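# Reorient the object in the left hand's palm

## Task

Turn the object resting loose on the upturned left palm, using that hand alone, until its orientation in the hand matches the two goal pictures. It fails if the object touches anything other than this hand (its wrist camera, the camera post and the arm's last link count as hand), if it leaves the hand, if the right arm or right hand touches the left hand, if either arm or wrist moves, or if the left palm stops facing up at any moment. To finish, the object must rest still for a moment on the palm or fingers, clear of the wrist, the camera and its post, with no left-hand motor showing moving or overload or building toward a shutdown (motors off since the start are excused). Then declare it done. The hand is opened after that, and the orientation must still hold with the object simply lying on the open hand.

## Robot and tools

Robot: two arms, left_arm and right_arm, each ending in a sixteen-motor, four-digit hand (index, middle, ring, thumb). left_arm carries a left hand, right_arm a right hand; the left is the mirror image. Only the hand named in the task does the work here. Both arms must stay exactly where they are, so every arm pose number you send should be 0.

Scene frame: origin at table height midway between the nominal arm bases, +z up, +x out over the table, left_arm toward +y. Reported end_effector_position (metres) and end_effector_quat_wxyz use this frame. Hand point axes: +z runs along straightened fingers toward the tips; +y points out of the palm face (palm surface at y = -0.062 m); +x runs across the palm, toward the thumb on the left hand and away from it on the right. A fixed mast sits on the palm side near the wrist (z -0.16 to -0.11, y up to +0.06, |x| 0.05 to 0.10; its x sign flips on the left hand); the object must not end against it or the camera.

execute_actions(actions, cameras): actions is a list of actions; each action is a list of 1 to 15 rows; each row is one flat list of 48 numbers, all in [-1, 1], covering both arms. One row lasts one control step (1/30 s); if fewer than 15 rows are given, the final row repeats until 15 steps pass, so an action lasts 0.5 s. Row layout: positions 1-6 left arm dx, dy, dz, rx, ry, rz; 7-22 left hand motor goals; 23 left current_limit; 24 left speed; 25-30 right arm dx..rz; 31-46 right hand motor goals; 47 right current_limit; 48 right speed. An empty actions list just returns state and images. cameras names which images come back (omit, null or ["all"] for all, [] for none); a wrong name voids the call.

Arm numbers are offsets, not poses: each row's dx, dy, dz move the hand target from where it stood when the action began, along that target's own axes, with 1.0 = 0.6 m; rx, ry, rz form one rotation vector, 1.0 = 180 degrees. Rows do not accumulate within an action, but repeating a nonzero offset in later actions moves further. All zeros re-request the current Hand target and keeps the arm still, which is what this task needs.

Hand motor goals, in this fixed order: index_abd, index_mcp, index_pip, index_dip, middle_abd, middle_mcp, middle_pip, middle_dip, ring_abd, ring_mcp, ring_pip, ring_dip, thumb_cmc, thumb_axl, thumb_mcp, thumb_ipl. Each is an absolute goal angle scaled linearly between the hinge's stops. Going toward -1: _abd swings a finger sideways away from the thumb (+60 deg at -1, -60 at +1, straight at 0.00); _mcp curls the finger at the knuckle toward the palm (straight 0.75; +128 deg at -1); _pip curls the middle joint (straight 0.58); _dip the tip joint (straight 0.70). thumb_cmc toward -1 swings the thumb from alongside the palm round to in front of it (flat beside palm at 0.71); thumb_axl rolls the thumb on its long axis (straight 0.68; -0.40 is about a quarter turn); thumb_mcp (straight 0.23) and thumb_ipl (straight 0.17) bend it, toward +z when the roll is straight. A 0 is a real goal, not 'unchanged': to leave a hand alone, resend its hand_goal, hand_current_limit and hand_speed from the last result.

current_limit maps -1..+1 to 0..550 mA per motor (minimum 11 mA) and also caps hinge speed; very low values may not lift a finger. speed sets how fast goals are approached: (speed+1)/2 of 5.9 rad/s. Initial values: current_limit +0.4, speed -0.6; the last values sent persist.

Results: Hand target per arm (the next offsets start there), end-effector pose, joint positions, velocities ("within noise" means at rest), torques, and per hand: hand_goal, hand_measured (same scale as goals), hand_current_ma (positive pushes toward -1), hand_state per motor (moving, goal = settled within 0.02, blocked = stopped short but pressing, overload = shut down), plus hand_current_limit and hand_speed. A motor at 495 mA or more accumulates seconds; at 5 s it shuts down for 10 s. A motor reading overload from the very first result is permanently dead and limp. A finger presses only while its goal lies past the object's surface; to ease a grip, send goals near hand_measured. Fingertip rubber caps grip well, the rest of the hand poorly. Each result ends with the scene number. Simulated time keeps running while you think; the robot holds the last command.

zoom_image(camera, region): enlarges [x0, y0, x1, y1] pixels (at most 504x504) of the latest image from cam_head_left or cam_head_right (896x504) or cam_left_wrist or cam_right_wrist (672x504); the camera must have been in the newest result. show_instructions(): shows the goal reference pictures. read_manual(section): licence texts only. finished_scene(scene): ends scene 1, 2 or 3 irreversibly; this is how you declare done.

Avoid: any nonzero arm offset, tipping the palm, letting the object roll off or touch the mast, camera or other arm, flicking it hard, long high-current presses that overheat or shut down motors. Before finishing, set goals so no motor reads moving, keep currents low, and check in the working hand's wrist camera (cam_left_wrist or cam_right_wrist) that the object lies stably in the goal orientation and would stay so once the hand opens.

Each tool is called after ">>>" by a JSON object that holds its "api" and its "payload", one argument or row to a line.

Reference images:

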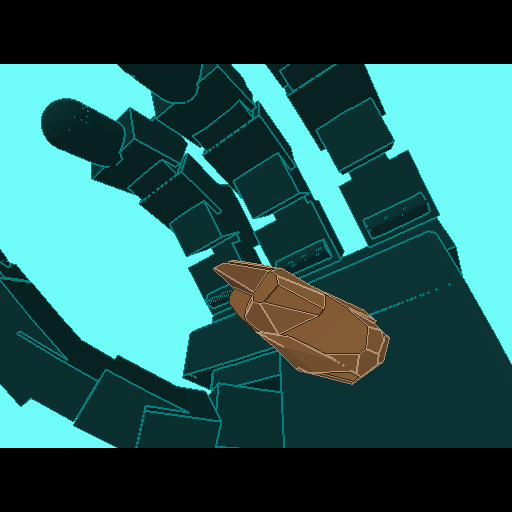

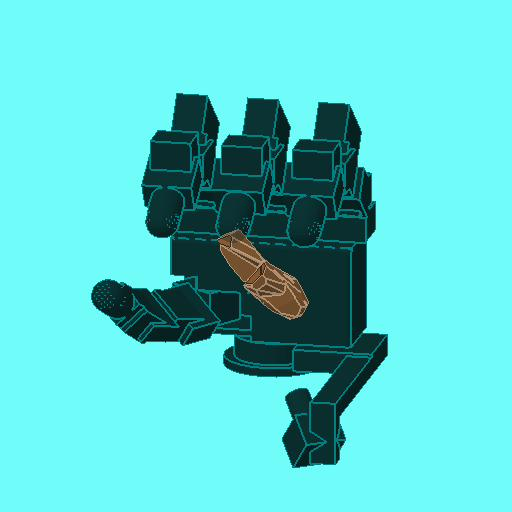

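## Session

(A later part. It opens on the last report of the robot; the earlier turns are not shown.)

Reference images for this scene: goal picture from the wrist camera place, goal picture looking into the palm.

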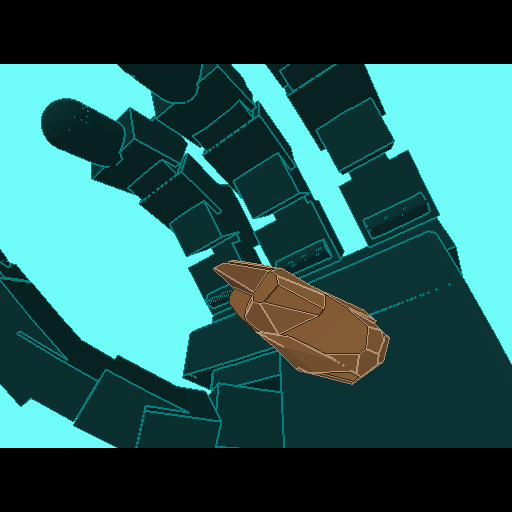

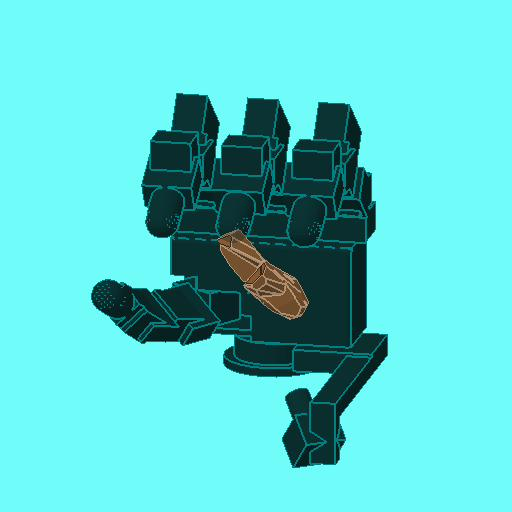

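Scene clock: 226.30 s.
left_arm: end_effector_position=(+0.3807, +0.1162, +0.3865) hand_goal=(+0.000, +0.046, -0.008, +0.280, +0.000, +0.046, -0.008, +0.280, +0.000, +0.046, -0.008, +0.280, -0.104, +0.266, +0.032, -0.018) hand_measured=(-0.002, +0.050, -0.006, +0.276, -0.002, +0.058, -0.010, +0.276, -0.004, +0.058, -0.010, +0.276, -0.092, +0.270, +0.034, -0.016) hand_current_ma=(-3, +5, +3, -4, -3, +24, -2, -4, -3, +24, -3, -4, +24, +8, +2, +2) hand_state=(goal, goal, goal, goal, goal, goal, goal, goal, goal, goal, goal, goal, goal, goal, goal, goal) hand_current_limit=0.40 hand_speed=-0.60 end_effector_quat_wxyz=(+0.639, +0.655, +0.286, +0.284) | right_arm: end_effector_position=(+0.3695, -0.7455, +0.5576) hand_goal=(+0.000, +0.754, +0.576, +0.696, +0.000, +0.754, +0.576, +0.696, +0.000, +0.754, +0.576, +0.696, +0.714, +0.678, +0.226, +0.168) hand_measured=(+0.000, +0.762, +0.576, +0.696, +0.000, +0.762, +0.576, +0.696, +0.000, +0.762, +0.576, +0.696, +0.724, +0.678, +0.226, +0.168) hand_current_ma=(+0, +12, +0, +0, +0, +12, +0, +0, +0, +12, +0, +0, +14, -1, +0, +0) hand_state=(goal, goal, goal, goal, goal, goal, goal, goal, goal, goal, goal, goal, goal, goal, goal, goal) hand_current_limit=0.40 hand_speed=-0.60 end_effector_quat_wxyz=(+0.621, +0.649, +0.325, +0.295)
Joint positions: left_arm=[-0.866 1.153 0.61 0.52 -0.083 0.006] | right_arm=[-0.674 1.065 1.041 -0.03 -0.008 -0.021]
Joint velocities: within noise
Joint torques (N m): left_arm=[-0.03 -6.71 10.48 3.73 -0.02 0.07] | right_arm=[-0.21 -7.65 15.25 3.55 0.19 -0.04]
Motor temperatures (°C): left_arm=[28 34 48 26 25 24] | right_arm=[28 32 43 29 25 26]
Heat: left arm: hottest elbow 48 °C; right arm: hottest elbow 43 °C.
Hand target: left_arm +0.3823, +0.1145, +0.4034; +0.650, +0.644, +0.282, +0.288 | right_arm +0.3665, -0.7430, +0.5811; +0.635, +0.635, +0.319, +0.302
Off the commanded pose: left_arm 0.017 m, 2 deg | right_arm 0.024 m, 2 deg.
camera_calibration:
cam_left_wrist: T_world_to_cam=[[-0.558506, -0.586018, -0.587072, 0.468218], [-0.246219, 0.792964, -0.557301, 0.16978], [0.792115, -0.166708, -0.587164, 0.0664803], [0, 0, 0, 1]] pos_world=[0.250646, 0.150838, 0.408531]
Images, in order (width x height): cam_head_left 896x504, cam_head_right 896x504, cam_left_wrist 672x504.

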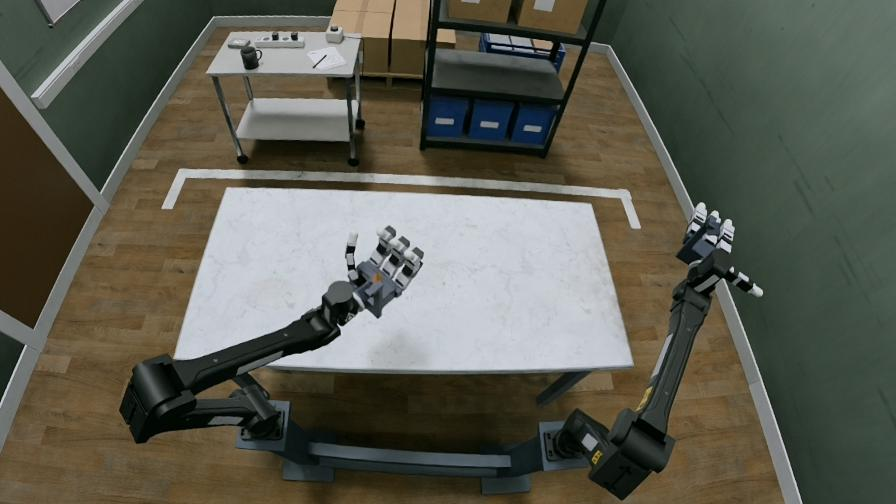

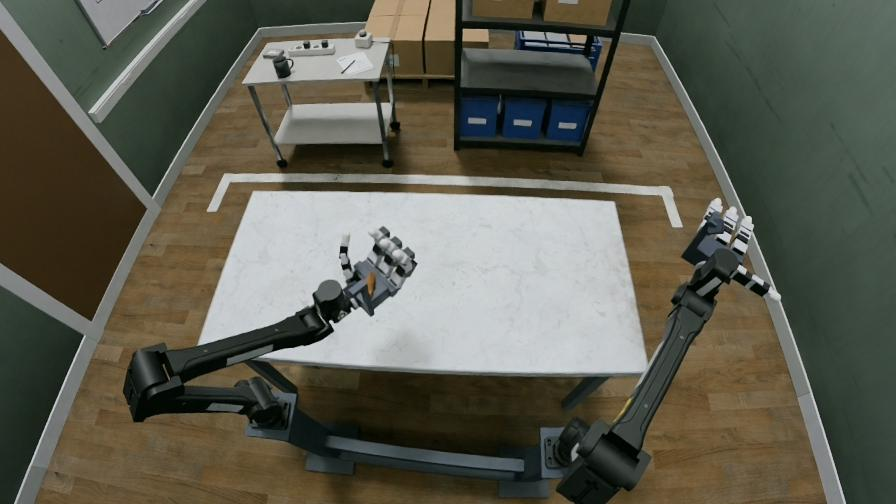

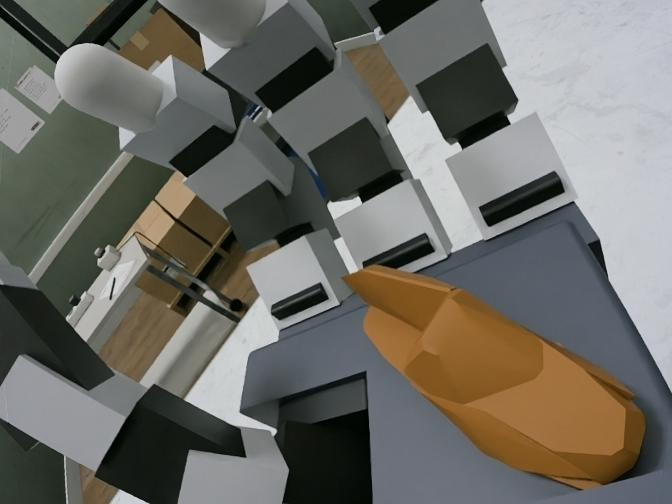

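>>> {"api": "execute_actions", "payload": {
  "actions": [
    [[0,0,0,0,0,0,0,0.046,-0.008,0.28,-0.3,0.25,-0.4,-0.464,0,0.046,-0.008,0.28,-0.104,0.266,0.032,-0.018,0.4,-0.6,0,0,0,0,0,0,0,0.754,0.576,0.696,0,0.754,0.576,0.696,0,0.754,0.576,0.696,0.714,0.678,0.226,0.168,0.4,-0.6]],
    [[0,0,0,0,0,0,0,0.046,-0.008,0.28,-0.3,0.25,-0.956,-0.5,0,0.046,-0.008,0.28,-0.104,0.266,0.032,-0.018,0.4,-0.6,0,0,0,0,0,0,0,0.754,0.576,0.696,0,0.754,0.576,0.696,0,0.754,0.576,0.696,0.714,0.678,0.226,0.168,0.4,-0.6]],
    [[0,0,0,0,0,0,0,0.046,-0.008,0.28,-0.3,-0.06,-0.83,-0.464,0,0.046,-0.008,0.28,-0.104,0.266,0.032,-0.018,0.4,-0.7,0,0,0,0,0,0,0,0.754,0.576,0.696,0,0.754,0.576,0.696,0,0.754,0.576,0.696,0.714,0.678,0.226,0.168,0.4,-0.6]]
  ],
  "cameras": ["cam_left_wrist"]
}}

Scene clock: 240.10 s.
left_arm: end_effector_position=(+0.3807, +0.1162, +0.3865) hand_goal=(+0.000, +0.046, -0.008, +0.280, -0.300, -0.060, -0.830, -0.464, +0.000, +0.046, -0.008, +0.280, -0.104, +0.266, +0.032, -0.018) hand_measured=(-0.002, +0.050, -0.006, +0.276, -0.298, -0.050, -0.836, -0.468, -0.004, +0.058, -0.010, +0.276, -0.092, +0.270, +0.034, -0.016) hand_current_ma=(-3, +5, +3, -4, +2, +18, -9, -4, -3, +24, -3, -4, +24, +8, +2, +2) hand_state=(goal, goal, goal, goal, goal, goal, goal, goal, goal, goal, goal, goal, goal, goal, goal, goal) hand_current_limit=0.40 hand_speed=-0.70 end_effector_quat_wxyz=(+0.639, +0.655, +0.286, +0.284) | right_arm: end_effector_position=(+0.3695, -0.7455, +0.5576) hand_goal=(+0.000, +0.754, +0.576, +0.696, +0.000, +0.754, +0.576, +0.696, +0.000, +0.754, +0.576, +0.696, +0.714, +0.678, +0.226, +0.168) hand_measured=(+0.000, +0.762, +0.576, +0.696, +0.000, +0.762, +0.576, +0.696, +0.000, +0.762, +0.576, +0.696, +0.724, +0.678, +0.226, +0.168) hand_current_ma=(+0, +12, +0, +0, +0, +12, +0, +0, +0, +12, +0, +0, +14, -1, +0, +0) hand_state=(goal, goal, goal, goal, goal, goal, goal, goal, goal, goal, goal, goal, goal, goal, goal, goal) hand_current_limit=0.40 hand_speed=-0.60 end_effector_quat_wxyz=(+0.621, +0.649, +0.325, +0.295)
Joint positions: left_arm=[-0.866 1.153 0.61 0.52 -0.083 0.006] | right_arm=[-0.674 1.065 1.041 -0.03 -0.008 -0.021]
Joint velocities: within noise
Joint torques (N m): left_arm=[0.03 -6.71 10.47 3.73 -0.02 0.07] | right_arm=[-0.21 -7.59 15.24 3.52 0.18 -0.04]
Motor temperatures (°C): left_arm=[28 34 48 26 25 24] | right_arm=[28 32 43 29 25 26]
Heat: left arm: hottest elbow 48 °C; right arm: hottest elbow 43 °C.
Hand target: left_arm +0.3823, +0.1145, +0.4034; +0.650, +0.644, +0.282, +0.288 | right_arm +0.3665, -0.7430, +0.5811; +0.635, +0.635, +0.319, +0.302
Off the commanded pose: left_arm 0.017 m, 2 deg | right_arm 0.024 m, 2 deg.
camera_calibration:
cam_left_wrist: T_world_to_cam=[[-0.558506, -0.586018, -0.587072, 0.468218], [-0.246219, 0.792964, -0.557301, 0.16978], [0.792115, -0.166708, -0.587164, 0.0664803], [0, 0, 0, 1]] pos_world=[0.250646, 0.150838, 0.408531]
Images, in order (width x height): cam_left_wrist 672x504.

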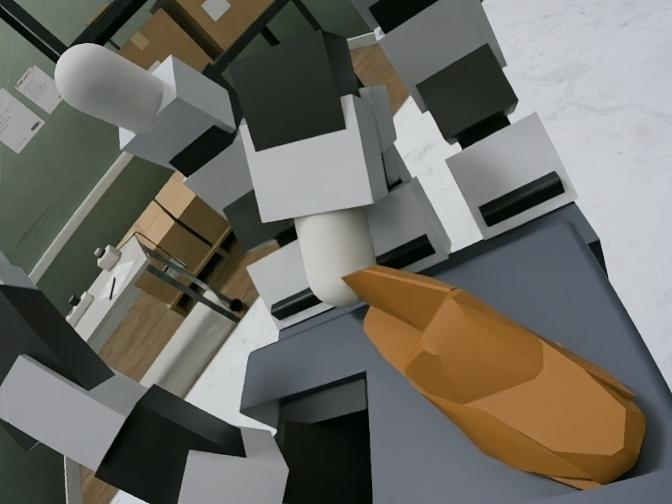

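>>> {"api": "execute_actions", "payload": {
  "actions": [
    [[0,0,0,0,0,0,0,0.046,-0.008,0.28,-0.3,-0.18,-0.765,-0.44,0,0.046,-0.008,0.28,-0.104,0.266,0.032,-0.018,0.4,-0.7,0,0,0,0,0,0,0,0.754,0.576,0.696,0,0.754,0.576,0.696,0,0.754,0.576,0.696,0.714,0.678,0.226,0.168,0.4,-0.6]]
  ],
  "cameras": ["cam_left_wrist"]
}}

Scene clock: 242.37 s.
left_arm: end_effector_position=(+0.3807, +0.1162, +0.3865) hand_goal=(+0.000, +0.046, -0.008, +0.280, -0.300, -0.180, -0.764, -0.440, +0.000, +0.046, -0.008, +0.280, -0.104, +0.266, +0.032, -0.018) hand_measured=(-0.002, +0.050, -0.006, +0.276, -0.298, -0.172, -0.770, -0.444, -0.004, +0.058, -0.010, +0.276, -0.092, +0.270, +0.034, -0.016) hand_current_ma=(-3, +5, +3, -4, +2, +14, -10, -4, -3, +24, -3, -4, +24, +8, +2, +2) hand_state=(goal, goal, goal, goal, goal, goal, goal, goal, goal, goal, goal, goal, goal, goal, goal, goal) hand_current_limit=0.40 hand_speed=-0.70 end_effector_quat_wxyz=(+0.639, +0.655, +0.286, +0.284) | right_arm: end_effector_position=(+0.3695, -0.7455, +0.5576) hand_goal=(+0.000, +0.754, +0.576, +0.696, +0.000, +0.754, +0.576, +0.696, +0.000, +0.754, +0.576, +0.696, +0.714, +0.678, +0.226, +0.168) hand_measured=(+0.000, +0.762, +0.576, +0.696, +0.000, +0.762, +0.576, +0.696, +0.000, +0.762, +0.576, +0.696, +0.724, +0.678, +0.226, +0.168) hand_current_ma=(+0, +12, +0, +0, +0, +12, +0, +0, +0, +12, +0, +0, +14, -1, +0, +0) hand_state=(goal, goal, goal, goal, goal, goal, goal, goal, goal, goal, goal, goal, goal, goal, goal, goal) hand_current_limit=0.40 hand_speed=-0.60 end_effector_quat_wxyz=(+0.621, +0.649, +0.325, +0.295)
Joint positions: left_arm=[-0.866 1.153 0.61 0.52 -0.083 0.006] | right_arm=[-0.674 1.065 1.041 -0.03 -0.008 -0.021]
Joint velocities: within noise
Joint torques (N m): left_arm=[-0.03 -6.65 10.44 3.7 -0.02 0.07] | right_arm=[-0.26 -7.47 15.27 3.55 0.18 -0.03]
Motor temperatures (°C): left_arm=[28 34 48 26 25 24] | right_arm=[28 32 43 29 25 26]
Heat: left arm: hottest elbow 48 °C; right arm: hottest elbow 43 °C.
Hand target: left_arm +0.3823, +0.1145, +0.4034; +0.650, +0.644, +0.282, +0.288 | right_arm +0.3665, -0.7430, +0.5811; +0.635, +0.635, +0.319, +0.302
Off the commanded pose: left_arm 0.017 m, 2 deg | right_arm 0.024 m, 2 deg.
camera_calibration:
cam_left_wrist: T_world_to_cam=[[-0.558506, -0.586018, -0.587072, 0.468218], [-0.246219, 0.792964, -0.557301, 0.16978], [0.792115, -0.166708, -0.587164, 0.0664803], [0, 0, 0, 1]] pos_world=[0.250646, 0.150838, 0.408531]
Images, in order (width x height): cam_left_wrist 672x504.

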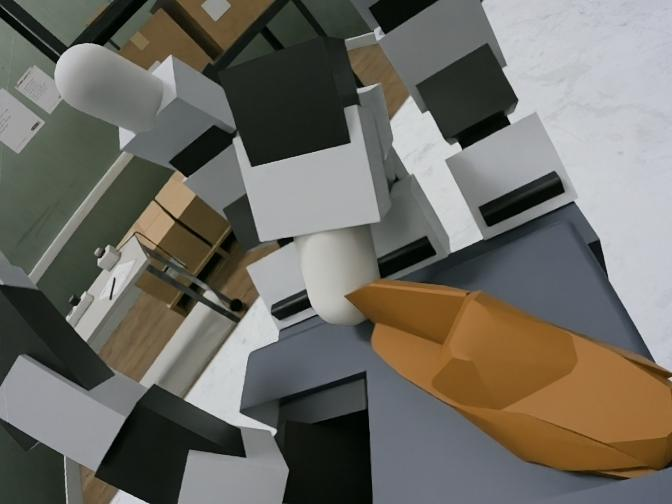

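>>> {"api": "execute_actions", "payload": {
  "actions": [
    [[0,0,0,0,0,0,0,0.046,-0.008,0.28,-0.3,0.1,-0.85,-0.464,0,0.046,-0.008,0.28,-0.104,0.266,0.032,-0.018,0.4,-0.6,0,0,0,0,0,0,0,0.754,0.576,0.696,0,0.754,0.576,0.696,0,0.754,0.576,0.696,0.714,0.678,0.226,0.168,0.4,-0.6]],
    [[0,0,0,0,0,0,0,0.046,-0.008,0.28,0,0.046,-0.008,0.28,0,0.046,-0.008,0.28,-0.104,0.266,0.032,-0.018,0.4,-0.6,0,0,0,0,0,0,0,0.754,0.576,0.696,0,0.754,0.576,0.696,0,0.754,0.576,0.696,0.714,0.678,0.226,0.168,0.4,-0.6]]
  ],
  "cameras": ["cam_left_wrist", "cam_head_right", "cam_head_left"]
}}

>>> {"api": "zoom_image", "payload": {
  "camera": "cam_head_right",
  "region": [345, 255, 405, 315]
}}

>>> {"api": "zoom_image", "payload": {
  "camera": "cam_head_left",
  "region": [345, 255, 405, 315]
}}

>>> {"api": "zoom_image", "payload": {
  "camera": "cam_left_wrist",
  "region": [400, 250, 671, 503]
}}

Scene clock: 249.67 s.
left_arm: end_effector_position=(+0.3807, +0.1162, +0.3865) hand_goal=(+0.000, +0.046, -0.008, +0.280, +0.000, +0.046, -0.008, +0.280, +0.000, +0.046, -0.008, +0.280, -0.104, +0.266, +0.032, -0.018) hand_measured=(-0.002, +0.050, -0.006, +0.276, -0.002, +0.058, -0.010, +0.276, -0.004, +0.058, -0.010, +0.276, -0.092, +0.270, +0.034, -0.016) hand_current_ma=(-3, +5, +3, -4, -3, +24, -2, -4, -3, +24, -3, -4, +24, +8, +2, +2) hand_state=(goal, goal, goal, goal, goal, goal, goal, goal, goal, goal, goal, goal, goal, goal, goal, goal) hand_current_limit=0.40 hand_speed=-0.60 end_effector_quat_wxyz=(+0.639, +0.655, +0.286, +0.284) | right_arm: end_effector_position=(+0.3695, -0.7455, +0.5576) hand_goal=(+0.000, +0.754, +0.576, +0.696, +0.000, +0.754, +0.576, +0.696, +0.000, +0.754, +0.576, +0.696, +0.714, +0.678, +0.226, +0.168) hand_measured=(+0.000, +0.762, +0.576, +0.696, +0.000, +0.762, +0.576, +0.696, +0.000, +0.762, +0.576, +0.696, +0.724, +0.678, +0.226, +0.168) hand_current_ma=(+0, +12, +0, +0, +0, +12, +0, +0, +0, +12, +0, +0, +14, -1, +0, +0) hand_state=(goal, goal, goal, goal, goal, goal, goal, goal, goal, goal, goal, goal, goal, goal, goal, goal) hand_current_limit=0.40 hand_speed=-0.60 end_effector_quat_wxyz=(+0.621, +0.649, +0.325, +0.295)
Joint positions: left_arm=[-0.866 1.153 0.61 0.52 -0.083 0.006] | right_arm=[-0.674 1.065 1.041 -0.03 -0.008 -0.021]
Joint velocities: within noise
Joint torques (N m): left_arm=[-0.03 -6.71 10.5 3.71 -0.02 0.07] | right_arm=[-0.26 -7.53 15.25 3.52 0.19 -0.03]
Motor temperatures (°C): left_arm=[28 34 48 26 25 24] | right_arm=[28 32 43 29 25 26]
Heat: left arm: hottest elbow 48 °C; right arm: hottest elbow 43 °C.
Hand target: left_arm +0.3823, +0.1145, +0.4034; +0.650, +0.644, +0.282, +0.288 | right_arm +0.3665, -0.7430, +0.5811; +0.635, +0.635, +0.319, +0.302
Off the commanded pose: left_arm 0.017 m, 2 deg | right_arm 0.024 m, 2 deg.
camera_calibration:
cam_left_wrist: T_world_to_cam=[[-0.558506, -0.586018, -0.587072, 0.468218], [-0.246219, 0.792964, -0.557301, 0.16978], [0.792115, -0.166708, -0.587164, 0.0664803], [0, 0, 0, 1]] pos_world=[0.250646, 0.150838, 0.408531]
Images, in order (width x height): cam_head_left 896x504, cam_head_right 896x504, cam_left_wrist 672x504.

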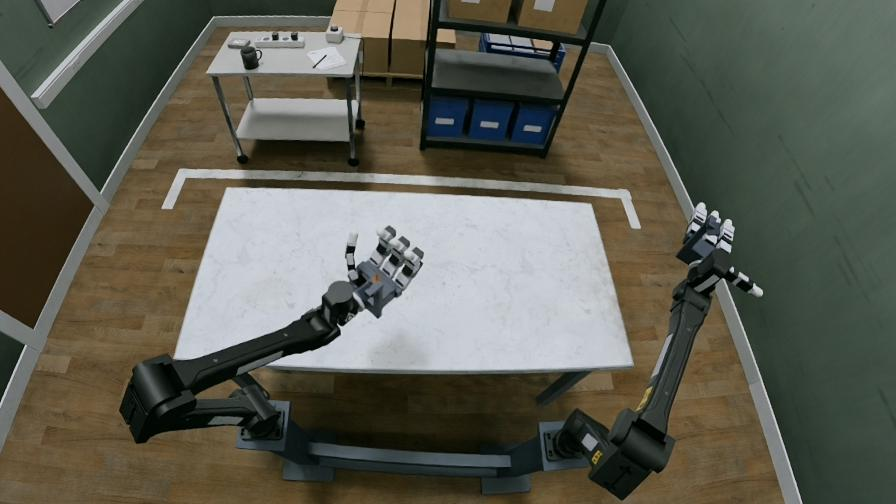

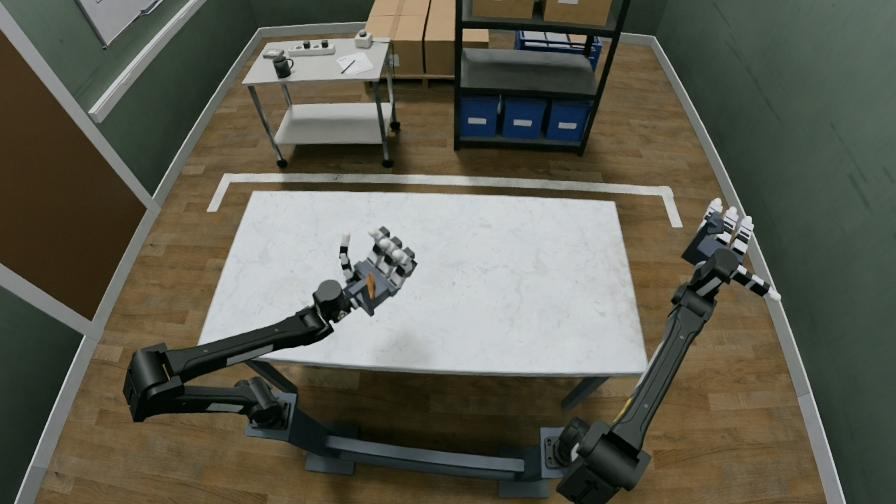

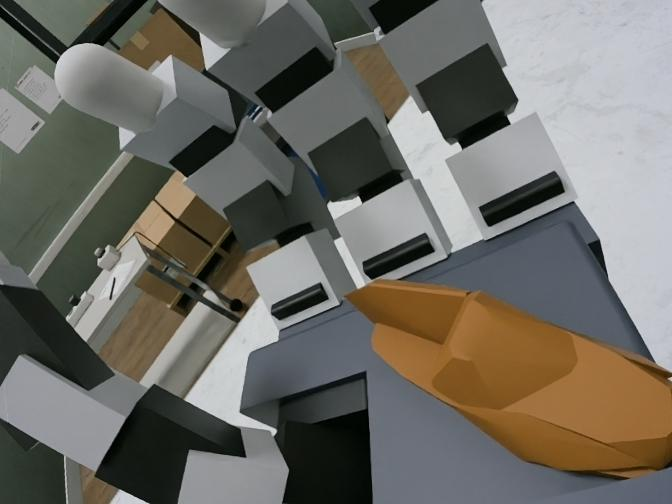

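Scaled by 8.400 from the camera's 896x504 image, which has a finer 1280x720 frame.

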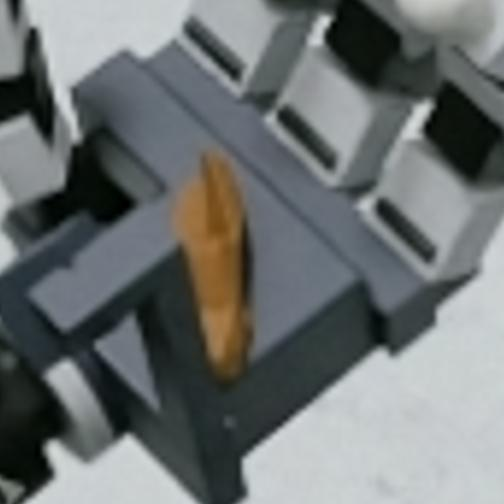

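Scaled by 8.400 from the camera's 896x504 image, which has a finer 1280x720 frame.

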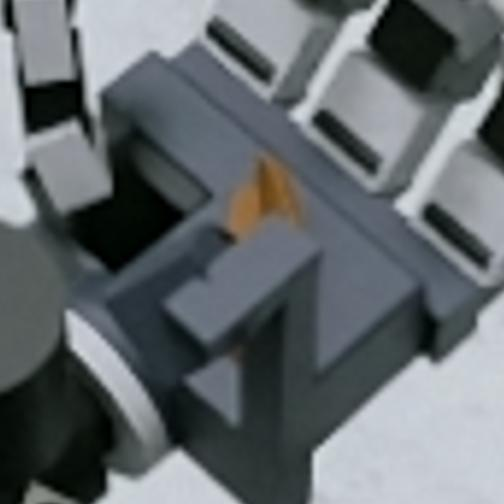

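Scaled by 1.860 from the camera's 672x504 image, which has a finer 960x720 frame.

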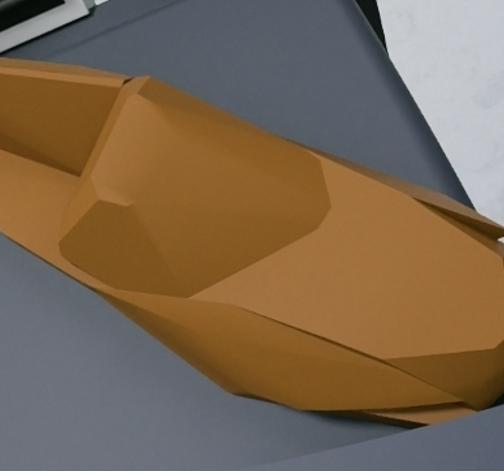

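>>> {"api": "execute_actions", "payload": {
  "actions": [
    [[0,0,0,0,0,0,0,0.046,-0.008,0.28,0,-0.25,0.139,0.12,0,0.046,-0.008,0.28,-0.104,0.266,0.032,-0.018,0.4,-0.6,0,0,0,0,0,0,0,0.754,0.576,0.696,0,0.754,0.576,0.696,0,0.754,0.576,0.696,0.714,0.678,0.226,0.168,0.4,-0.6]],
    [[0,0,0,0,0,0,0,0.046,-0.008,0.28,-0.22,-0.8,0.139,0.2,0,0.046,-0.008,0.28,-0.104,0.266,0.032,-0.018,0.4,-0.6,0,0,0,0,0,0,0,0.754,0.576,0.696,0,0.754,0.576,0.696,0,0.754,0.576,0.696,0.714,0.678,0.226,0.168,0.4,-0.6]],
    [[0,0,0,0,0,0,0,0.046,-0.008,0.28,-0.22,-0.99,0.139,0.1,0,0.046,-0.008,0.28,-0.104,0.266,0.032,-0.018,0.4,-0.6,0,0,0,0,0,0,0,0.754,0.576,0.696,0,0.754,0.576,0.696,0,0.754,0.576,0.696,0.714,0.678,0.226,0.168,0.4,-0.6]]
  ],
  "cameras": ["cam_left_wrist"]
}}

>>> {"api": "zoom_image", "payload": {
  "camera": "cam_left_wrist",
  "region": [200, 150, 671, 503]
}}

Scene clock: 263.30 s.
left_arm: end_effector_position=(+0.3807, +0.1162, +0.3865) hand_goal=(+0.000, +0.046, -0.008, +0.280, -0.220, -0.990, +0.140, +0.100, +0.000, +0.046, -0.008, +0.280, -0.104, +0.266, +0.032, -0.018) hand_measured=(-0.002, +0.050, -0.006, +0.276, -0.218, -0.966, +0.142, +0.102, -0.004, +0.058, -0.010, +0.276, -0.092, +0.270, +0.034, -0.016) hand_current_ma=(-3, +5, +3, -4, +1, +55, +1, +2, -3, +24, -3, -4, +24, +8, +2, +2) hand_state=(goal, goal, goal, goal, goal, blocked, goal, goal, goal, goal, goal, goal, goal, goal, goal, goal) hand_current_limit=0.40 hand_speed=-0.60 end_effector_quat_wxyz=(+0.639, +0.655, +0.286, +0.284) | right_arm: end_effector_position=(+0.3695, -0.7455, +0.5576) hand_goal=(+0.000, +0.754, +0.576, +0.696, +0.000, +0.754, +0.576, +0.696, +0.000, +0.754, +0.576, +0.696, +0.714, +0.678, +0.226, +0.168) hand_measured=(+0.000, +0.762, +0.576, +0.696, +0.000, +0.762, +0.576, +0.696, +0.000, +0.762, +0.576, +0.696, +0.724, +0.678, +0.226, +0.168) hand_current_ma=(+0, +12, +0, +0, +0, +12, +0, +0, +0, +12, +0, +0, +14, -1, +0, +0) hand_state=(goal, goal, goal, goal, goal, goal, goal, goal, goal, goal, goal, goal, goal, goal, goal, goal) hand_current_limit=0.40 hand_speed=-0.60 end_effector_quat_wxyz=(+0.621, +0.649, +0.325, +0.295)
Joint positions: left_arm=[-0.866 1.153 0.61 0.52 -0.083 0.006] | right_arm=[-0.674 1.065 1.041 -0.03 -0.008 -0.021]
Joint velocities: within noise
Joint torques (N m): left_arm=[-0.09 -6.65 10.41 3.63 -0.02 0.07] | right_arm=[-0.21 -7.59 15.25 3.55 0.18 -0.04]
Motor temperatures (°C): left_arm=[28 34 49 26 25 24] | right_arm=[28 32 44 29 25 26]
Heat: left arm: hottest elbow 49 °C; right arm: hottest elbow 44 °C.
Hand target: left_arm +0.3823, +0.1145, +0.4034; +0.650, +0.644, +0.282, +0.288 | right_arm +0.3665, -0.7430, +0.5811; +0.635, +0.635, +0.319, +0.302
Off the commanded pose: left_arm 0.017 m, 2 deg | right_arm 0.024 m, 2 deg.
camera_calibration:
cam_left_wrist: T_world_to_cam=[[-0.558506, -0.586018, -0.587072, 0.468218], [-0.246219, 0.792964, -0.557301, 0.16978], [0.792115, -0.166708, -0.587164, 0.0664803], [0, 0, 0, 1]] pos_world=[0.250646, 0.150838, 0.408531]
Images, in order (width x height): cam_left_wrist 672x504.

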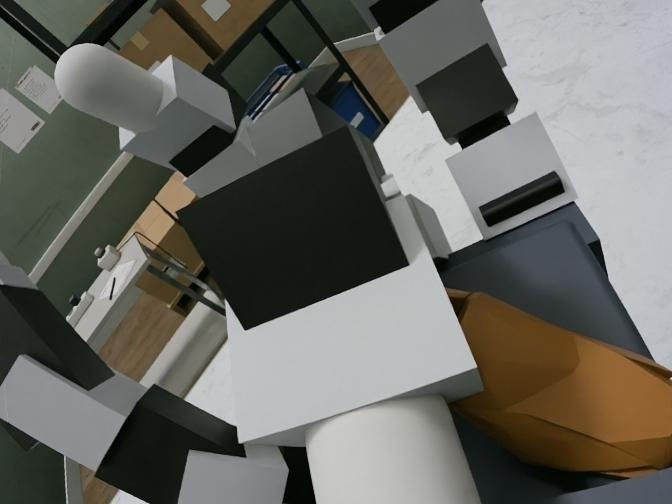

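Scaled by 1.070 from the camera's 672x504 image, which has a finer 960x720 frame.

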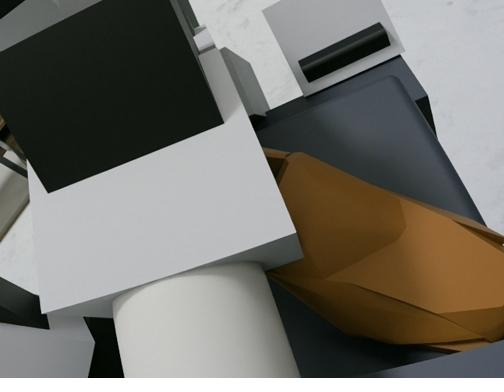

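>>> {"api": "execute_actions", "payload": {
  "actions": [
    [[0,0,0,0,0,0,0,0.046,-0.008,0.28,-0.3,-0.99,0.139,-0.25,0,0.046,-0.008,0.28,-0.104,0.266,0.032,-0.018,0.4,-0.7,0,0,0,0,0,0,0,0.754,0.576,0.696,0,0.754,0.576,0.696,0,0.754,0.576,0.696,0.714,0.678,0.226,0.168,0.4,-0.6]]
  ],
  "cameras": ["cam_left_wrist"]
}}

>>> {"api": "execute_actions", "payload": {
  "actions": [
    [[0,0,0,0,0,0,0,0.046,-0.008,0.28,-0.45,-0.97,0.13,-0.5,0,0.046,-0.008,0.28,-0.104,0.266,0.032,-0.018,0.4,-0.7,0,0,0,0,0,0,0,0.754,0.576,0.696,0,0.754,0.576,0.696,0,0.754,0.576,0.696,0.714,0.678,0.226,0.168,0.4,-0.6]]
  ],
  "cameras": ["cam_left_wrist"]
}}

Scene clock: 267.73 s.
left_arm: end_effector_position=(+0.3807, +0.1162, +0.3865) hand_goal=(+0.000, +0.046, -0.008, +0.280, -0.300, -0.990, +0.140, -0.250, +0.000, +0.046, -0.008, +0.280, -0.104, +0.266, +0.032, -0.018) hand_measured=(-0.002, +0.050, -0.006, +0.276, -0.286, -0.958, +0.158, -0.220, -0.004, +0.058, -0.010, +0.276, -0.092, +0.270, +0.034, -0.016) hand_current_ma=(-3, +5, +3, -4, +24, +82, +38, +71, -3, +24, -3, -4, +24, +8, +2, +2) hand_state=(goal, goal, goal, goal, goal, blocked, goal, blocked, goal, goal, goal, goal, goal, goal, goal, goal) hand_current_limit=0.40 hand_speed=-0.70 end_effector_quat_wxyz=(+0.639, +0.655, +0.286, +0.284) | right_arm: end_effector_position=(+0.3695, -0.7455, +0.5576) hand_goal=(+0.000, +0.754, +0.576, +0.696, +0.000, +0.754, +0.576, +0.696, +0.000, +0.754, +0.576, +0.696, +0.714, +0.678, +0.226, +0.168) hand_measured=(+0.000, +0.762, +0.576, +0.696, +0.000, +0.762, +0.576, +0.696, +0.000, +0.762, +0.576, +0.696, +0.724, +0.678, +0.226, +0.168) hand_current_ma=(+0, +12, +0, +0, +0, +12, +0, +0, +0, +12, +0, +0, +14, -1, +0, +0) hand_state=(goal, goal, goal, goal, goal, goal, goal, goal, goal, goal, goal, goal, goal, goal, goal, goal) hand_current_limit=0.40 hand_speed=-0.60 end_effector_quat_wxyz=(+0.621, +0.649, +0.325, +0.295)
Joint positions: left_arm=[-0.866 1.153 0.61 0.52 -0.083 0.006] | right_arm=[-0.674 1.065 1.041 -0.03 -0.008 -0.021]
Joint velocities: within noise
Joint torques (N m): left_arm=[-0.03 -6.71 10.41 3.64 -0.02 0.06] | right_arm=[-0.21 -7.53 15.28 3.52 0.18 -0.04]
Motor temperatures (°C): left_arm=[28 34 49 26 25 24] | right_arm=[28 32 44 29 25 26]
Heat: left arm: hottest elbow 49 °C; right arm: hottest elbow 44 °C.
Hand target: left_arm +0.3823, +0.1145, +0.4034; +0.650, +0.644, +0.282, +0.288 | right_arm +0.3665, -0.7430, +0.5811; +0.635, +0.635, +0.319, +0.302
Off the commanded pose: left_arm 0.017 m, 2 deg | right_arm 0.024 m, 2 deg.
camera_calibration:
cam_left_wrist: T_world_to_cam=[[-0.558506, -0.586018, -0.587072, 0.468218], [-0.246219, 0.792964, -0.557301, 0.16978], [0.792115, -0.166708, -0.587164, 0.0664803], [0, 0, 0, 1]] pos_world=[0.250646, 0.150838, 0.408531]
Images, in order (width x height): cam_left_wrist 672x504.

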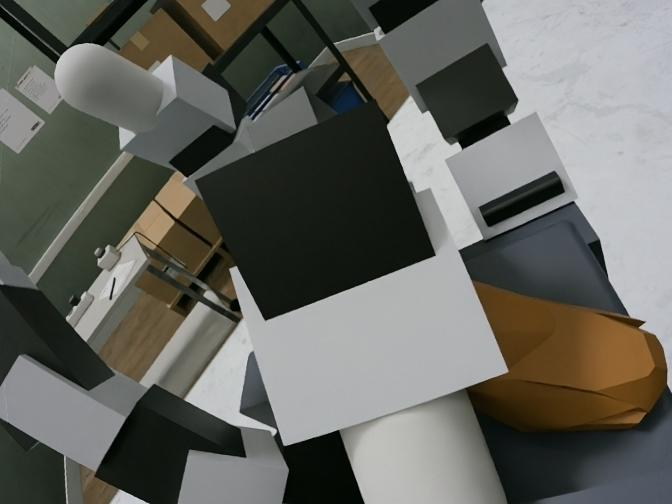

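Scene clock: 268.43 s.
left_arm: end_effector_position=(+0.3807, +0.1162, +0.3865) hand_goal=(+0.000, +0.046, -0.008, +0.280, -0.450, -0.970, +0.130, -0.500, +0.000, +0.046, -0.008, +0.280, -0.104, +0.266, +0.032, -0.018) hand_measured=(-0.002, +0.050, -0.006, +0.276, -0.410, -0.928, +0.158, -0.464, -0.004, +0.058, -0.010, +0.276, -0.092, +0.270, +0.034, -0.016) hand_current_ma=(-3, +5, +3, -4, +84, +121, +63, +87, -3, +24, -3, -4, +24, +8, +2, +2) hand_state=(goal, goal, goal, goal, blocked, blocked, blocked, blocked, goal, goal, goal, goal, goal, goal, goal, goal) hand_current_limit=0.40 hand_speed=-0.70 end_effector_quat_wxyz=(+0.639, +0.655, +0.286, +0.284) | right_arm: end_effector_position=(+0.3695, -0.7455, +0.5576) hand_goal=(+0.000, +0.754, +0.576, +0.696, +0.000, +0.754, +0.576, +0.696, +0.000, +0.754, +0.576, +0.696, +0.714, +0.678, +0.226, +0.168) hand_measured=(+0.000, +0.762, +0.576, +0.696, +0.000, +0.762, +0.576, +0.696, +0.000, +0.762, +0.576, +0.696, +0.724, +0.678, +0.226, +0.168) hand_current_ma=(+0, +12, +0, +0, +0, +12, +0, +0, +0, +12, +0, +0, +14, -1, +0, +0) hand_state=(goal, goal, goal, goal, goal, goal, goal, goal, goal, goal, goal, goal, goal, goal, goal, goal) hand_current_limit=0.40 hand_speed=-0.60 end_effector_quat_wxyz=(+0.621, +0.649, +0.325, +0.295)
Joint positions: left_arm=[-0.866 1.153 0.61 0.52 -0.083 0.006] | right_arm=[-0.674 1.065 1.041 -0.03 -0.008 -0.021]
Joint velocities: within noise
Joint torques (N m): left_arm=[-0.03 -6.59 10.41 3.66 -0.01 0.06] | right_arm=[-0.21 -7.47 15.25 3.54 0.19 -0.04]
Motor temperatures (°C): left_arm=[28 34 49 26 25 24] | right_arm=[28 32 44 29 25 26]
Heat: left arm: hottest elbow 49 °C; right arm: hottest elbow 44 °C.
Hand target: left_arm +0.3823, +0.1145, +0.4034; +0.650, +0.644, +0.282, +0.288 | right_arm +0.3665, -0.7430, +0.5811; +0.635, +0.635, +0.319, +0.302
Off the commanded pose: left_arm 0.017 m, 2 deg | right_arm 0.024 m, 2 deg.
camera_calibration:
cam_left_wrist: T_world_to_cam=[[-0.558506, -0.586018, -0.587072, 0.468218], [-0.246219, 0.792964, -0.557301, 0.16978], [0.792115, -0.166708, -0.587164, 0.0664803], [0, 0, 0, 1]] pos_world=[0.250646, 0.150838, 0.408531]
Images, in order (width x height): cam_left_wrist 672x504.

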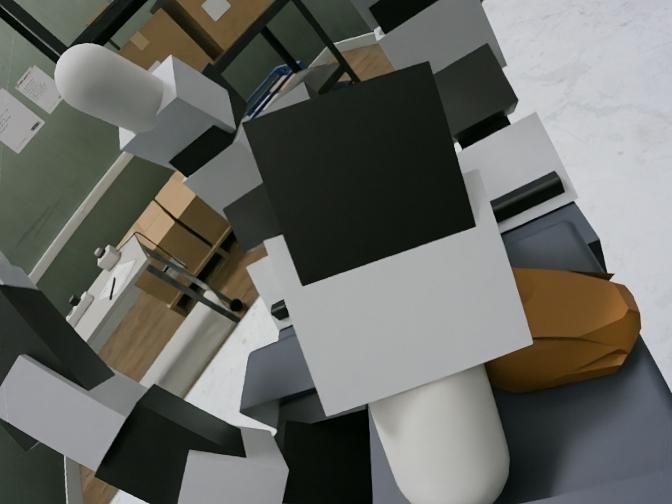

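>>> {"api": "execute_actions", "payload": {
  "actions": [
    [[0,0,0,0,0,0,0,0.046,-0.008,0.28,-0.3,-0.95,0.139,-0.2,0,0.046,-0.008,0.28,-0.104,0.266,0.032,-0.018,0.4,-0.6,0,0,0,0,0,0,0,0.754,0.576,0.696,0,0.754,0.576,0.696,0,0.754,0.576,0.696,0.714,0.678,0.226,0.168,0.4,-0.6]],
    [[0,0,0,0,0,0,0,0.046,-0.008,0.28,-0.1,-0.6,0.139,0.12,0,0.046,-0.008,0.28,-0.104,0.266,0.032,-0.018,0.4,-0.6,0,0,0,0,0,0,0,0.754,0.576,0.696,0,0.754,0.576,0.696,0,0.754,0.576,0.696,0.714,0.678,0.226,0.168,0.4,-0.6]],
    [[0,0,0,0,0,0,0,0.046,-0.008,0.28,0,-0.1,0.05,0.2,0,0.046,-0.008,0.28,-0.104,0.266,0.032,-0.018,0.4,-0.6,0,0,0,0,0,0,0,0.754,0.576,0.696,0,0.754,0.576,0.696,0,0.754,0.576,0.696,0.714,0.678,0.226,0.168,0.4,-0.6]],
    [[0,0,0,0,0,0,0,0.046,-0.008,0.28,0,0.046,-0.008,0.28,0,0.046,-0.008,0.28,-0.104,0.266,0.032,-0.018,0.4,-0.6,0,0,0,0,0,0,0,0.754,0.576,0.696,0,0.754,0.576,0.696,0,0.754,0.576,0.696,0.714,0.678,0.226,0.168,0.4,-0.6]]
  ],
  "cameras": ["cam_left_wrist", "cam_head_right"]
}}

>>> {"api": "zoom_image", "payload": {
  "camera": "cam_head_right",
  "region": [345, 255, 405, 315]
}}

Scene clock: 277.10 s.
left_arm: end_effector_position=(+0.3807, +0.1162, +0.3865) hand_goal=(+0.000, +0.046, -0.008, +0.280, +0.000, +0.046, -0.008, +0.280, +0.000, +0.046, -0.008, +0.280, -0.104, +0.266, +0.032, -0.018) hand_measured=(-0.002, +0.050, -0.006, +0.276, -0.002, +0.050, -0.006, +0.276, -0.004, +0.058, -0.010, +0.276, -0.092, +0.270, +0.034, -0.016) hand_current_ma=(-3, +5, +3, -4, -3, +7, +3, -4, -3, +24, -3, -4, +24, +8, +2, +2) hand_state=(goal, goal, goal, goal, goal, goal, goal, goal, goal, goal, goal, goal, goal, goal, goal, goal) hand_current_limit=0.40 hand_speed=-0.60 end_effector_quat_wxyz=(+0.639, +0.655, +0.286, +0.284) | right_arm: end_effector_position=(+0.3695, -0.7455, +0.5576) hand_goal=(+0.000, +0.754, +0.576, +0.696, +0.000, +0.754, +0.576, +0.696, +0.000, +0.754, +0.576, +0.696, +0.714, +0.678, +0.226, +0.168) hand_measured=(+0.000, +0.762, +0.576, +0.696, +0.000, +0.762, +0.576, +0.696, +0.000, +0.762, +0.576, +0.696, +0.724, +0.678, +0.226, +0.168) hand_current_ma=(+0, +12, +0, +0, +0, +12, +0, +0, +0, +12, +0, +0, +14, -1, +0, +0) hand_state=(goal, goal, goal, goal, goal, goal, goal, goal, goal, goal, goal, goal, goal, goal, goal, goal) hand_current_limit=0.40 hand_speed=-0.60 end_effector_quat_wxyz=(+0.621, +0.649, +0.325, +0.295)
Joint positions: left_arm=[-0.866 1.153 0.61 0.52 -0.083 0.006] | right_arm=[-0.674 1.065 1.041 -0.03 -0.008 -0.021]
Joint velocities: within noise
Joint torques (N m): left_arm=[-0.03 -6.71 10.47 3.71 -0.02 0.07] | right_arm=[-0.21 -7.53 15.24 3.54 0.18 -0.04]
Motor temperatures (°C): left_arm=[28 34 49 26 25 24] | right_arm=[28 32 44 29 25 26]
Heat: left arm: hottest elbow 49 °C; right arm: hottest elbow 44 °C.
Hand target: left_arm +0.3823, +0.1145, +0.4034; +0.650, +0.644, +0.282, +0.288 | right_arm +0.3665, -0.7430, +0.5811; +0.635, +0.635, +0.319, +0.302
Off the commanded pose: left_arm 0.017 m, 2 deg | right_arm 0.024 m, 2 deg.
camera_calibration:
cam_left_wrist: T_world_to_cam=[[-0.558506, -0.586018, -0.587072, 0.468218], [-0.246219, 0.792964, -0.557301, 0.16978], [0.792115, -0.166708, -0.587164, 0.0664803], [0, 0, 0, 1]] pos_world=[0.250646, 0.150838, 0.408531]
Images, in order (width x height): cam_head_right 896x504, cam_left_wrist 672x504.

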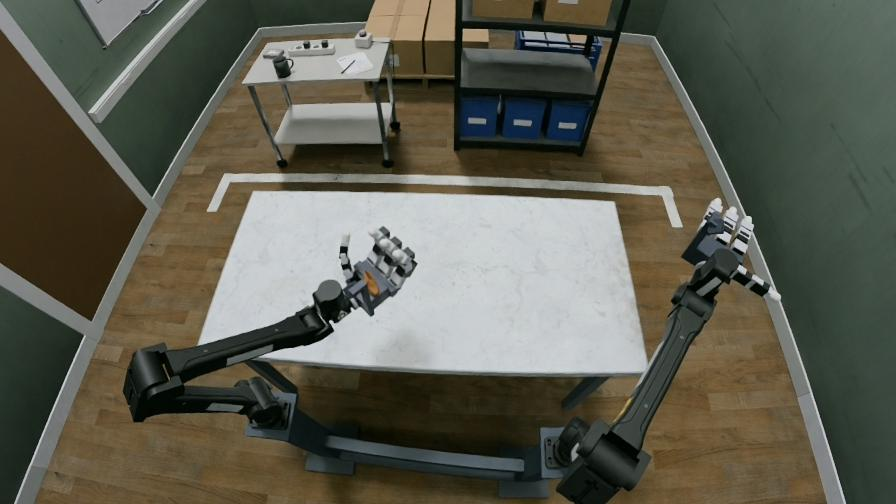

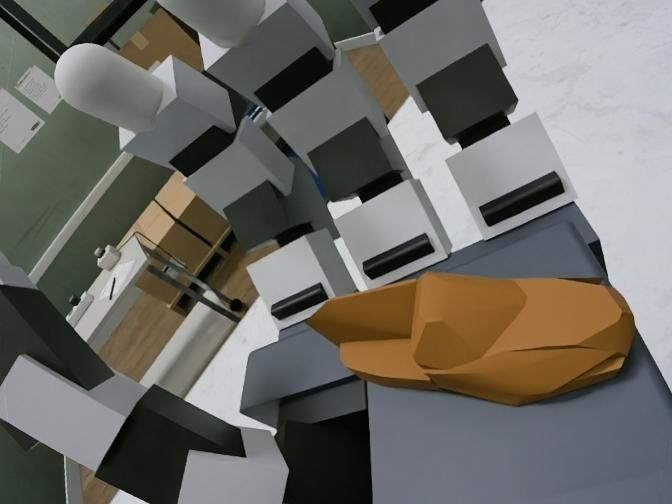

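Scaled by 8.400 from the camera's 896x504 image, which has a finer 1280x720 frame.

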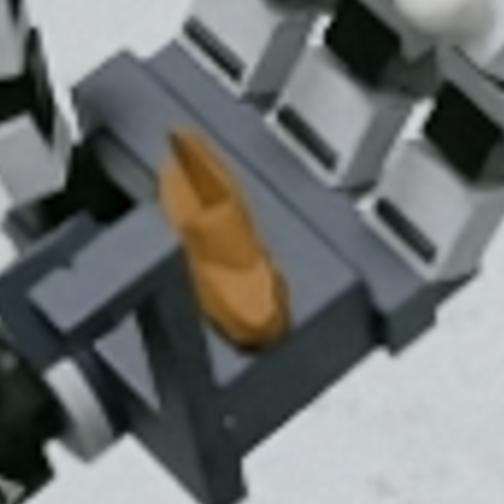

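>>> {"api": "execute_actions", "payload": {
  "actions": [
    [[0,0,0,0,0,0,0,0.046,-0.008,0.28,0,0.046,-0.008,0.28,0,0.2,-0.5,-0.45,-0.104,0.266,0.032,-0.018,0.4,-0.6,0,0,0,0,0,0,0,0.754,0.576,0.696,0,0.754,0.576,0.696,0,0.754,0.576,0.696,0.714,0.678,0.226,0.168,0.4,-0.6]],
    [[0,0,0,0,0,0,0,0.046,-0.008,0.28,0,0.046,-0.008,0.28,0,0.2,-0.95,-0.464,-0.104,0.266,0.032,-0.018,0.4,-0.6,0,0,0,0,0,0,0,0.754,0.576,0.696,0,0.754,0.576,0.696,0,0.754,0.576,0.696,0.714,0.678,0.226,0.168,0.4,-0.6]],
    [[0,0,0,0,0,0,0,0.046,-0.008,0.28,0,0.046,-0.008,0.28,0,-0.068,-0.81,-0.43,-0.104,0.266,0.032,-0.018,0.4,-0.6,0,0,0,0,0,0,0,0.754,0.576,0.696,0,0.754,0.576,0.696,0,0.754,0.576,0.696,0.714,0.678,0.226,0.168,0.4,-0.6]],
    [[0,0,0,0,0,0,0,0.046,-0.008,0.28,0,0.046,-0.008,0.28,0,-0.25,-0.72,-0.4,-0.104,0.266,0.032,-0.018,0.4,-0.6,0,0,0,0,0,0,0,0.754,0.576,0.696,0,0.754,0.576,0.696,0,0.754,0.576,0.696,0.714,0.678,0.226,0.168,0.4,-0.6]]
  ],
  "cameras": ["cam_left_wrist"]
}}

Scene clock: 285.43 s.
left_arm: end_effector_position=(+0.3807, +0.1162, +0.3865) hand_goal=(+0.000, +0.046, -0.008, +0.280, +0.000, +0.046, -0.008, +0.280, +0.000, -0.250, -0.720, -0.400, -0.104, +0.266, +0.032, -0.018) hand_measured=(-0.002, +0.050, -0.006, +0.276, -0.002, +0.050, -0.006, +0.276, -0.004, -0.246, -0.730, -0.404, -0.092, +0.270, +0.034, -0.016) hand_current_ma=(-3, +5, +3, -4, -3, +7, +3, -4, -3, +7, -15, -4, +24, +8, +2, +2) hand_state=(goal, goal, goal, goal, goal, goal, goal, goal, goal, goal, goal, goal, goal, goal, goal, goal) hand_current_limit=0.40 hand_speed=-0.60 end_effector_quat_wxyz=(+0.639, +0.655, +0.286, +0.284) | right_arm: end_effector_position=(+0.3695, -0.7455, +0.5576) hand_goal=(+0.000, +0.754, +0.576, +0.696, +0.000, +0.754, +0.576, +0.696, +0.000, +0.754, +0.576, +0.696, +0.714, +0.678, +0.226, +0.168) hand_measured=(+0.000, +0.762, +0.576, +0.696, +0.000, +0.762, +0.576, +0.696, +0.000, +0.762, +0.576, +0.696, +0.724, +0.678, +0.226, +0.168) hand_current_ma=(+0, +12, +0, +0, +0, +12, +0, +0, +0, +12, +0, +0, +14, -1, +0, +0) hand_state=(goal, goal, goal, goal, goal, goal, goal, goal, goal, goal, goal, goal, goal, goal, goal, goal) hand_current_limit=0.40 hand_speed=-0.60 end_effector_quat_wxyz=(+0.621, +0.649, +0.325, +0.295)
Joint positions: left_arm=[-0.866 1.153 0.61 0.52 -0.083 0.006] | right_arm=[-0.674 1.065 1.041 -0.03 -0.008 -0.021]
Joint velocities: within noise
Joint torques (N m): left_arm=[0.15 -6.65 10.43 3.7 -0.02 0.08] | right_arm=[-0.26 -7.53 15.25 3.54 0.18 -0.03]
Motor temperatures (°C): left_arm=[28 34 49 26 25 24] | right_arm=[28 32 44 29 25 26]
Heat: left arm: hottest elbow 49 °C; right arm: hottest elbow 44 °C.
Hand target: left_arm +0.3823, +0.1145, +0.4034; +0.650, +0.644, +0.282, +0.288 | right_arm +0.3665, -0.7430, +0.5811; +0.635, +0.635, +0.319, +0.302
Off the commanded pose: left_arm 0.017 m, 2 deg | right_arm 0.024 m, 2 deg.
camera_calibration:
cam_left_wrist: T_world_to_cam=[[-0.558506, -0.586018, -0.587072, 0.468218], [-0.246219, 0.792964, -0.557301, 0.16978], [0.792115, -0.166708, -0.587164, 0.0664803], [0, 0, 0, 1]] pos_world=[0.250646, 0.150838, 0.408531]
Images, in order (width x height): cam_left_wrist 672x504.

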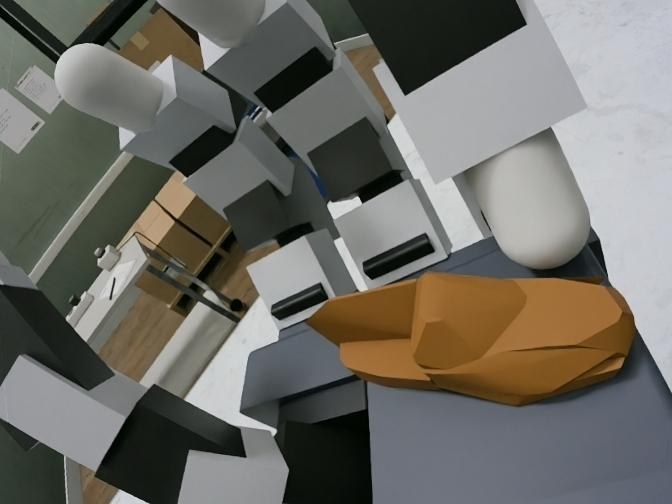

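>>> {"api": "execute_actions", "payload": {
  "actions": [
    [[0,0,0,0,0,0,0,0.046,-0.008,0.28,0,0.046,-0.008,0.28,0.1,-0.42,-0.64,-0.35,-0.104,0.266,0.032,-0.018,0.4,-0.65,0,0,0,0,0,0,0,0.754,0.576,0.696,0,0.754,0.576,0.696,0,0.754,0.576,0.696,0.714,0.678,0.226,0.168,0.4,-0.6]]
  ],
  "cameras": ["cam_left_wrist"]
}}

Scene clock: 288.13 s.
left_arm: end_effector_position=(+0.3807, +0.1162, +0.3865) hand_goal=(+0.000, +0.046, -0.008, +0.280, +0.000, +0.046, -0.008, +0.280, +0.100, -0.420, -0.640, -0.350, -0.104, +0.266, +0.032, -0.018) hand_measured=(-0.002, +0.050, -0.006, +0.276, -0.002, +0.050, -0.006, +0.276, +0.098, -0.402, -0.642, -0.354, -0.092, +0.270, +0.034, -0.016) hand_current_ma=(-3, +5, +3, -4, -3, +7, +3, -4, -2, +41, -2, -4, +24, +8, +2, +2) hand_state=(goal, goal, goal, goal, goal, goal, goal, goal, goal, goal, goal, goal, goal, goal, goal, goal) hand_current_limit=0.40 hand_speed=-0.65 end_effector_quat_wxyz=(+0.639, +0.655, +0.286, +0.284) | right_arm: end_effector_position=(+0.3695, -0.7455, +0.5576) hand_goal=(+0.000, +0.754, +0.576, +0.696, +0.000, +0.754, +0.576, +0.696, +0.000, +0.754, +0.576, +0.696, +0.714, +0.678, +0.226, +0.168) hand_measured=(+0.000, +0.762, +0.576, +0.696, +0.000, +0.762, +0.576, +0.696, +0.000, +0.762, +0.576, +0.696, +0.724, +0.678, +0.226, +0.168) hand_current_ma=(+0, +12, +0, +0, +0, +12, +0, +0, +0, +12, +0, +0, +14, -1, +0, +0) hand_state=(goal, goal, goal, goal, goal, goal, goal, goal, goal, goal, goal, goal, goal, goal, goal, goal) hand_current_limit=0.40 hand_speed=-0.60 end_effector_quat_wxyz=(+0.621, +0.649, +0.325, +0.295)
Joint positions: left_arm=[-0.866 1.153 0.61 0.52 -0.083 0.006] | right_arm=[-0.674 1.065 1.041 -0.03 -0.008 -0.021]
Joint velocities: within noise
Joint torques (N m): left_arm=[0.09 -6.71 10.41 3.67 -0.03 0.08] | right_arm=[-0.21 -7.59 15.24 3.52 0.18 -0.04]
Motor temperatures (°C): left_arm=[28 34 49 26 25 24] | right_arm=[28 32 44 29 25 26]
Heat: left arm: hottest elbow 49 °C; right arm: hottest elbow 44 °C.
Hand target: left_arm +0.3823, +0.1145, +0.4034; +0.650, +0.644, +0.282, +0.288 | right_arm +0.3665, -0.7430, +0.5811; +0.635, +0.635, +0.319, +0.302
Off the commanded pose: left_arm 0.017 m, 2 deg | right_arm 0.024 m, 2 deg.
camera_calibration:
cam_left_wrist: T_world_to_cam=[[-0.558506, -0.586018, -0.587072, 0.468218], [-0.246219, 0.792964, -0.557301, 0.16978], [0.792115, -0.166708, -0.587164, 0.0664803], [0, 0, 0, 1]] pos_world=[0.250646, 0.150838, 0.408531]
Images, in order (width x height): cam_left_wrist 672x504.

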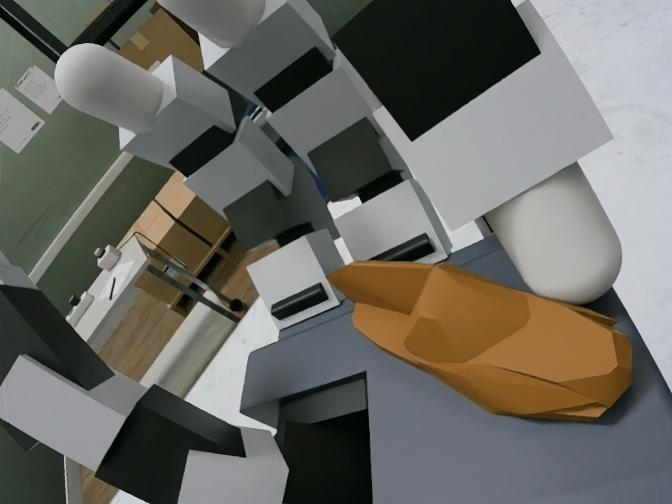

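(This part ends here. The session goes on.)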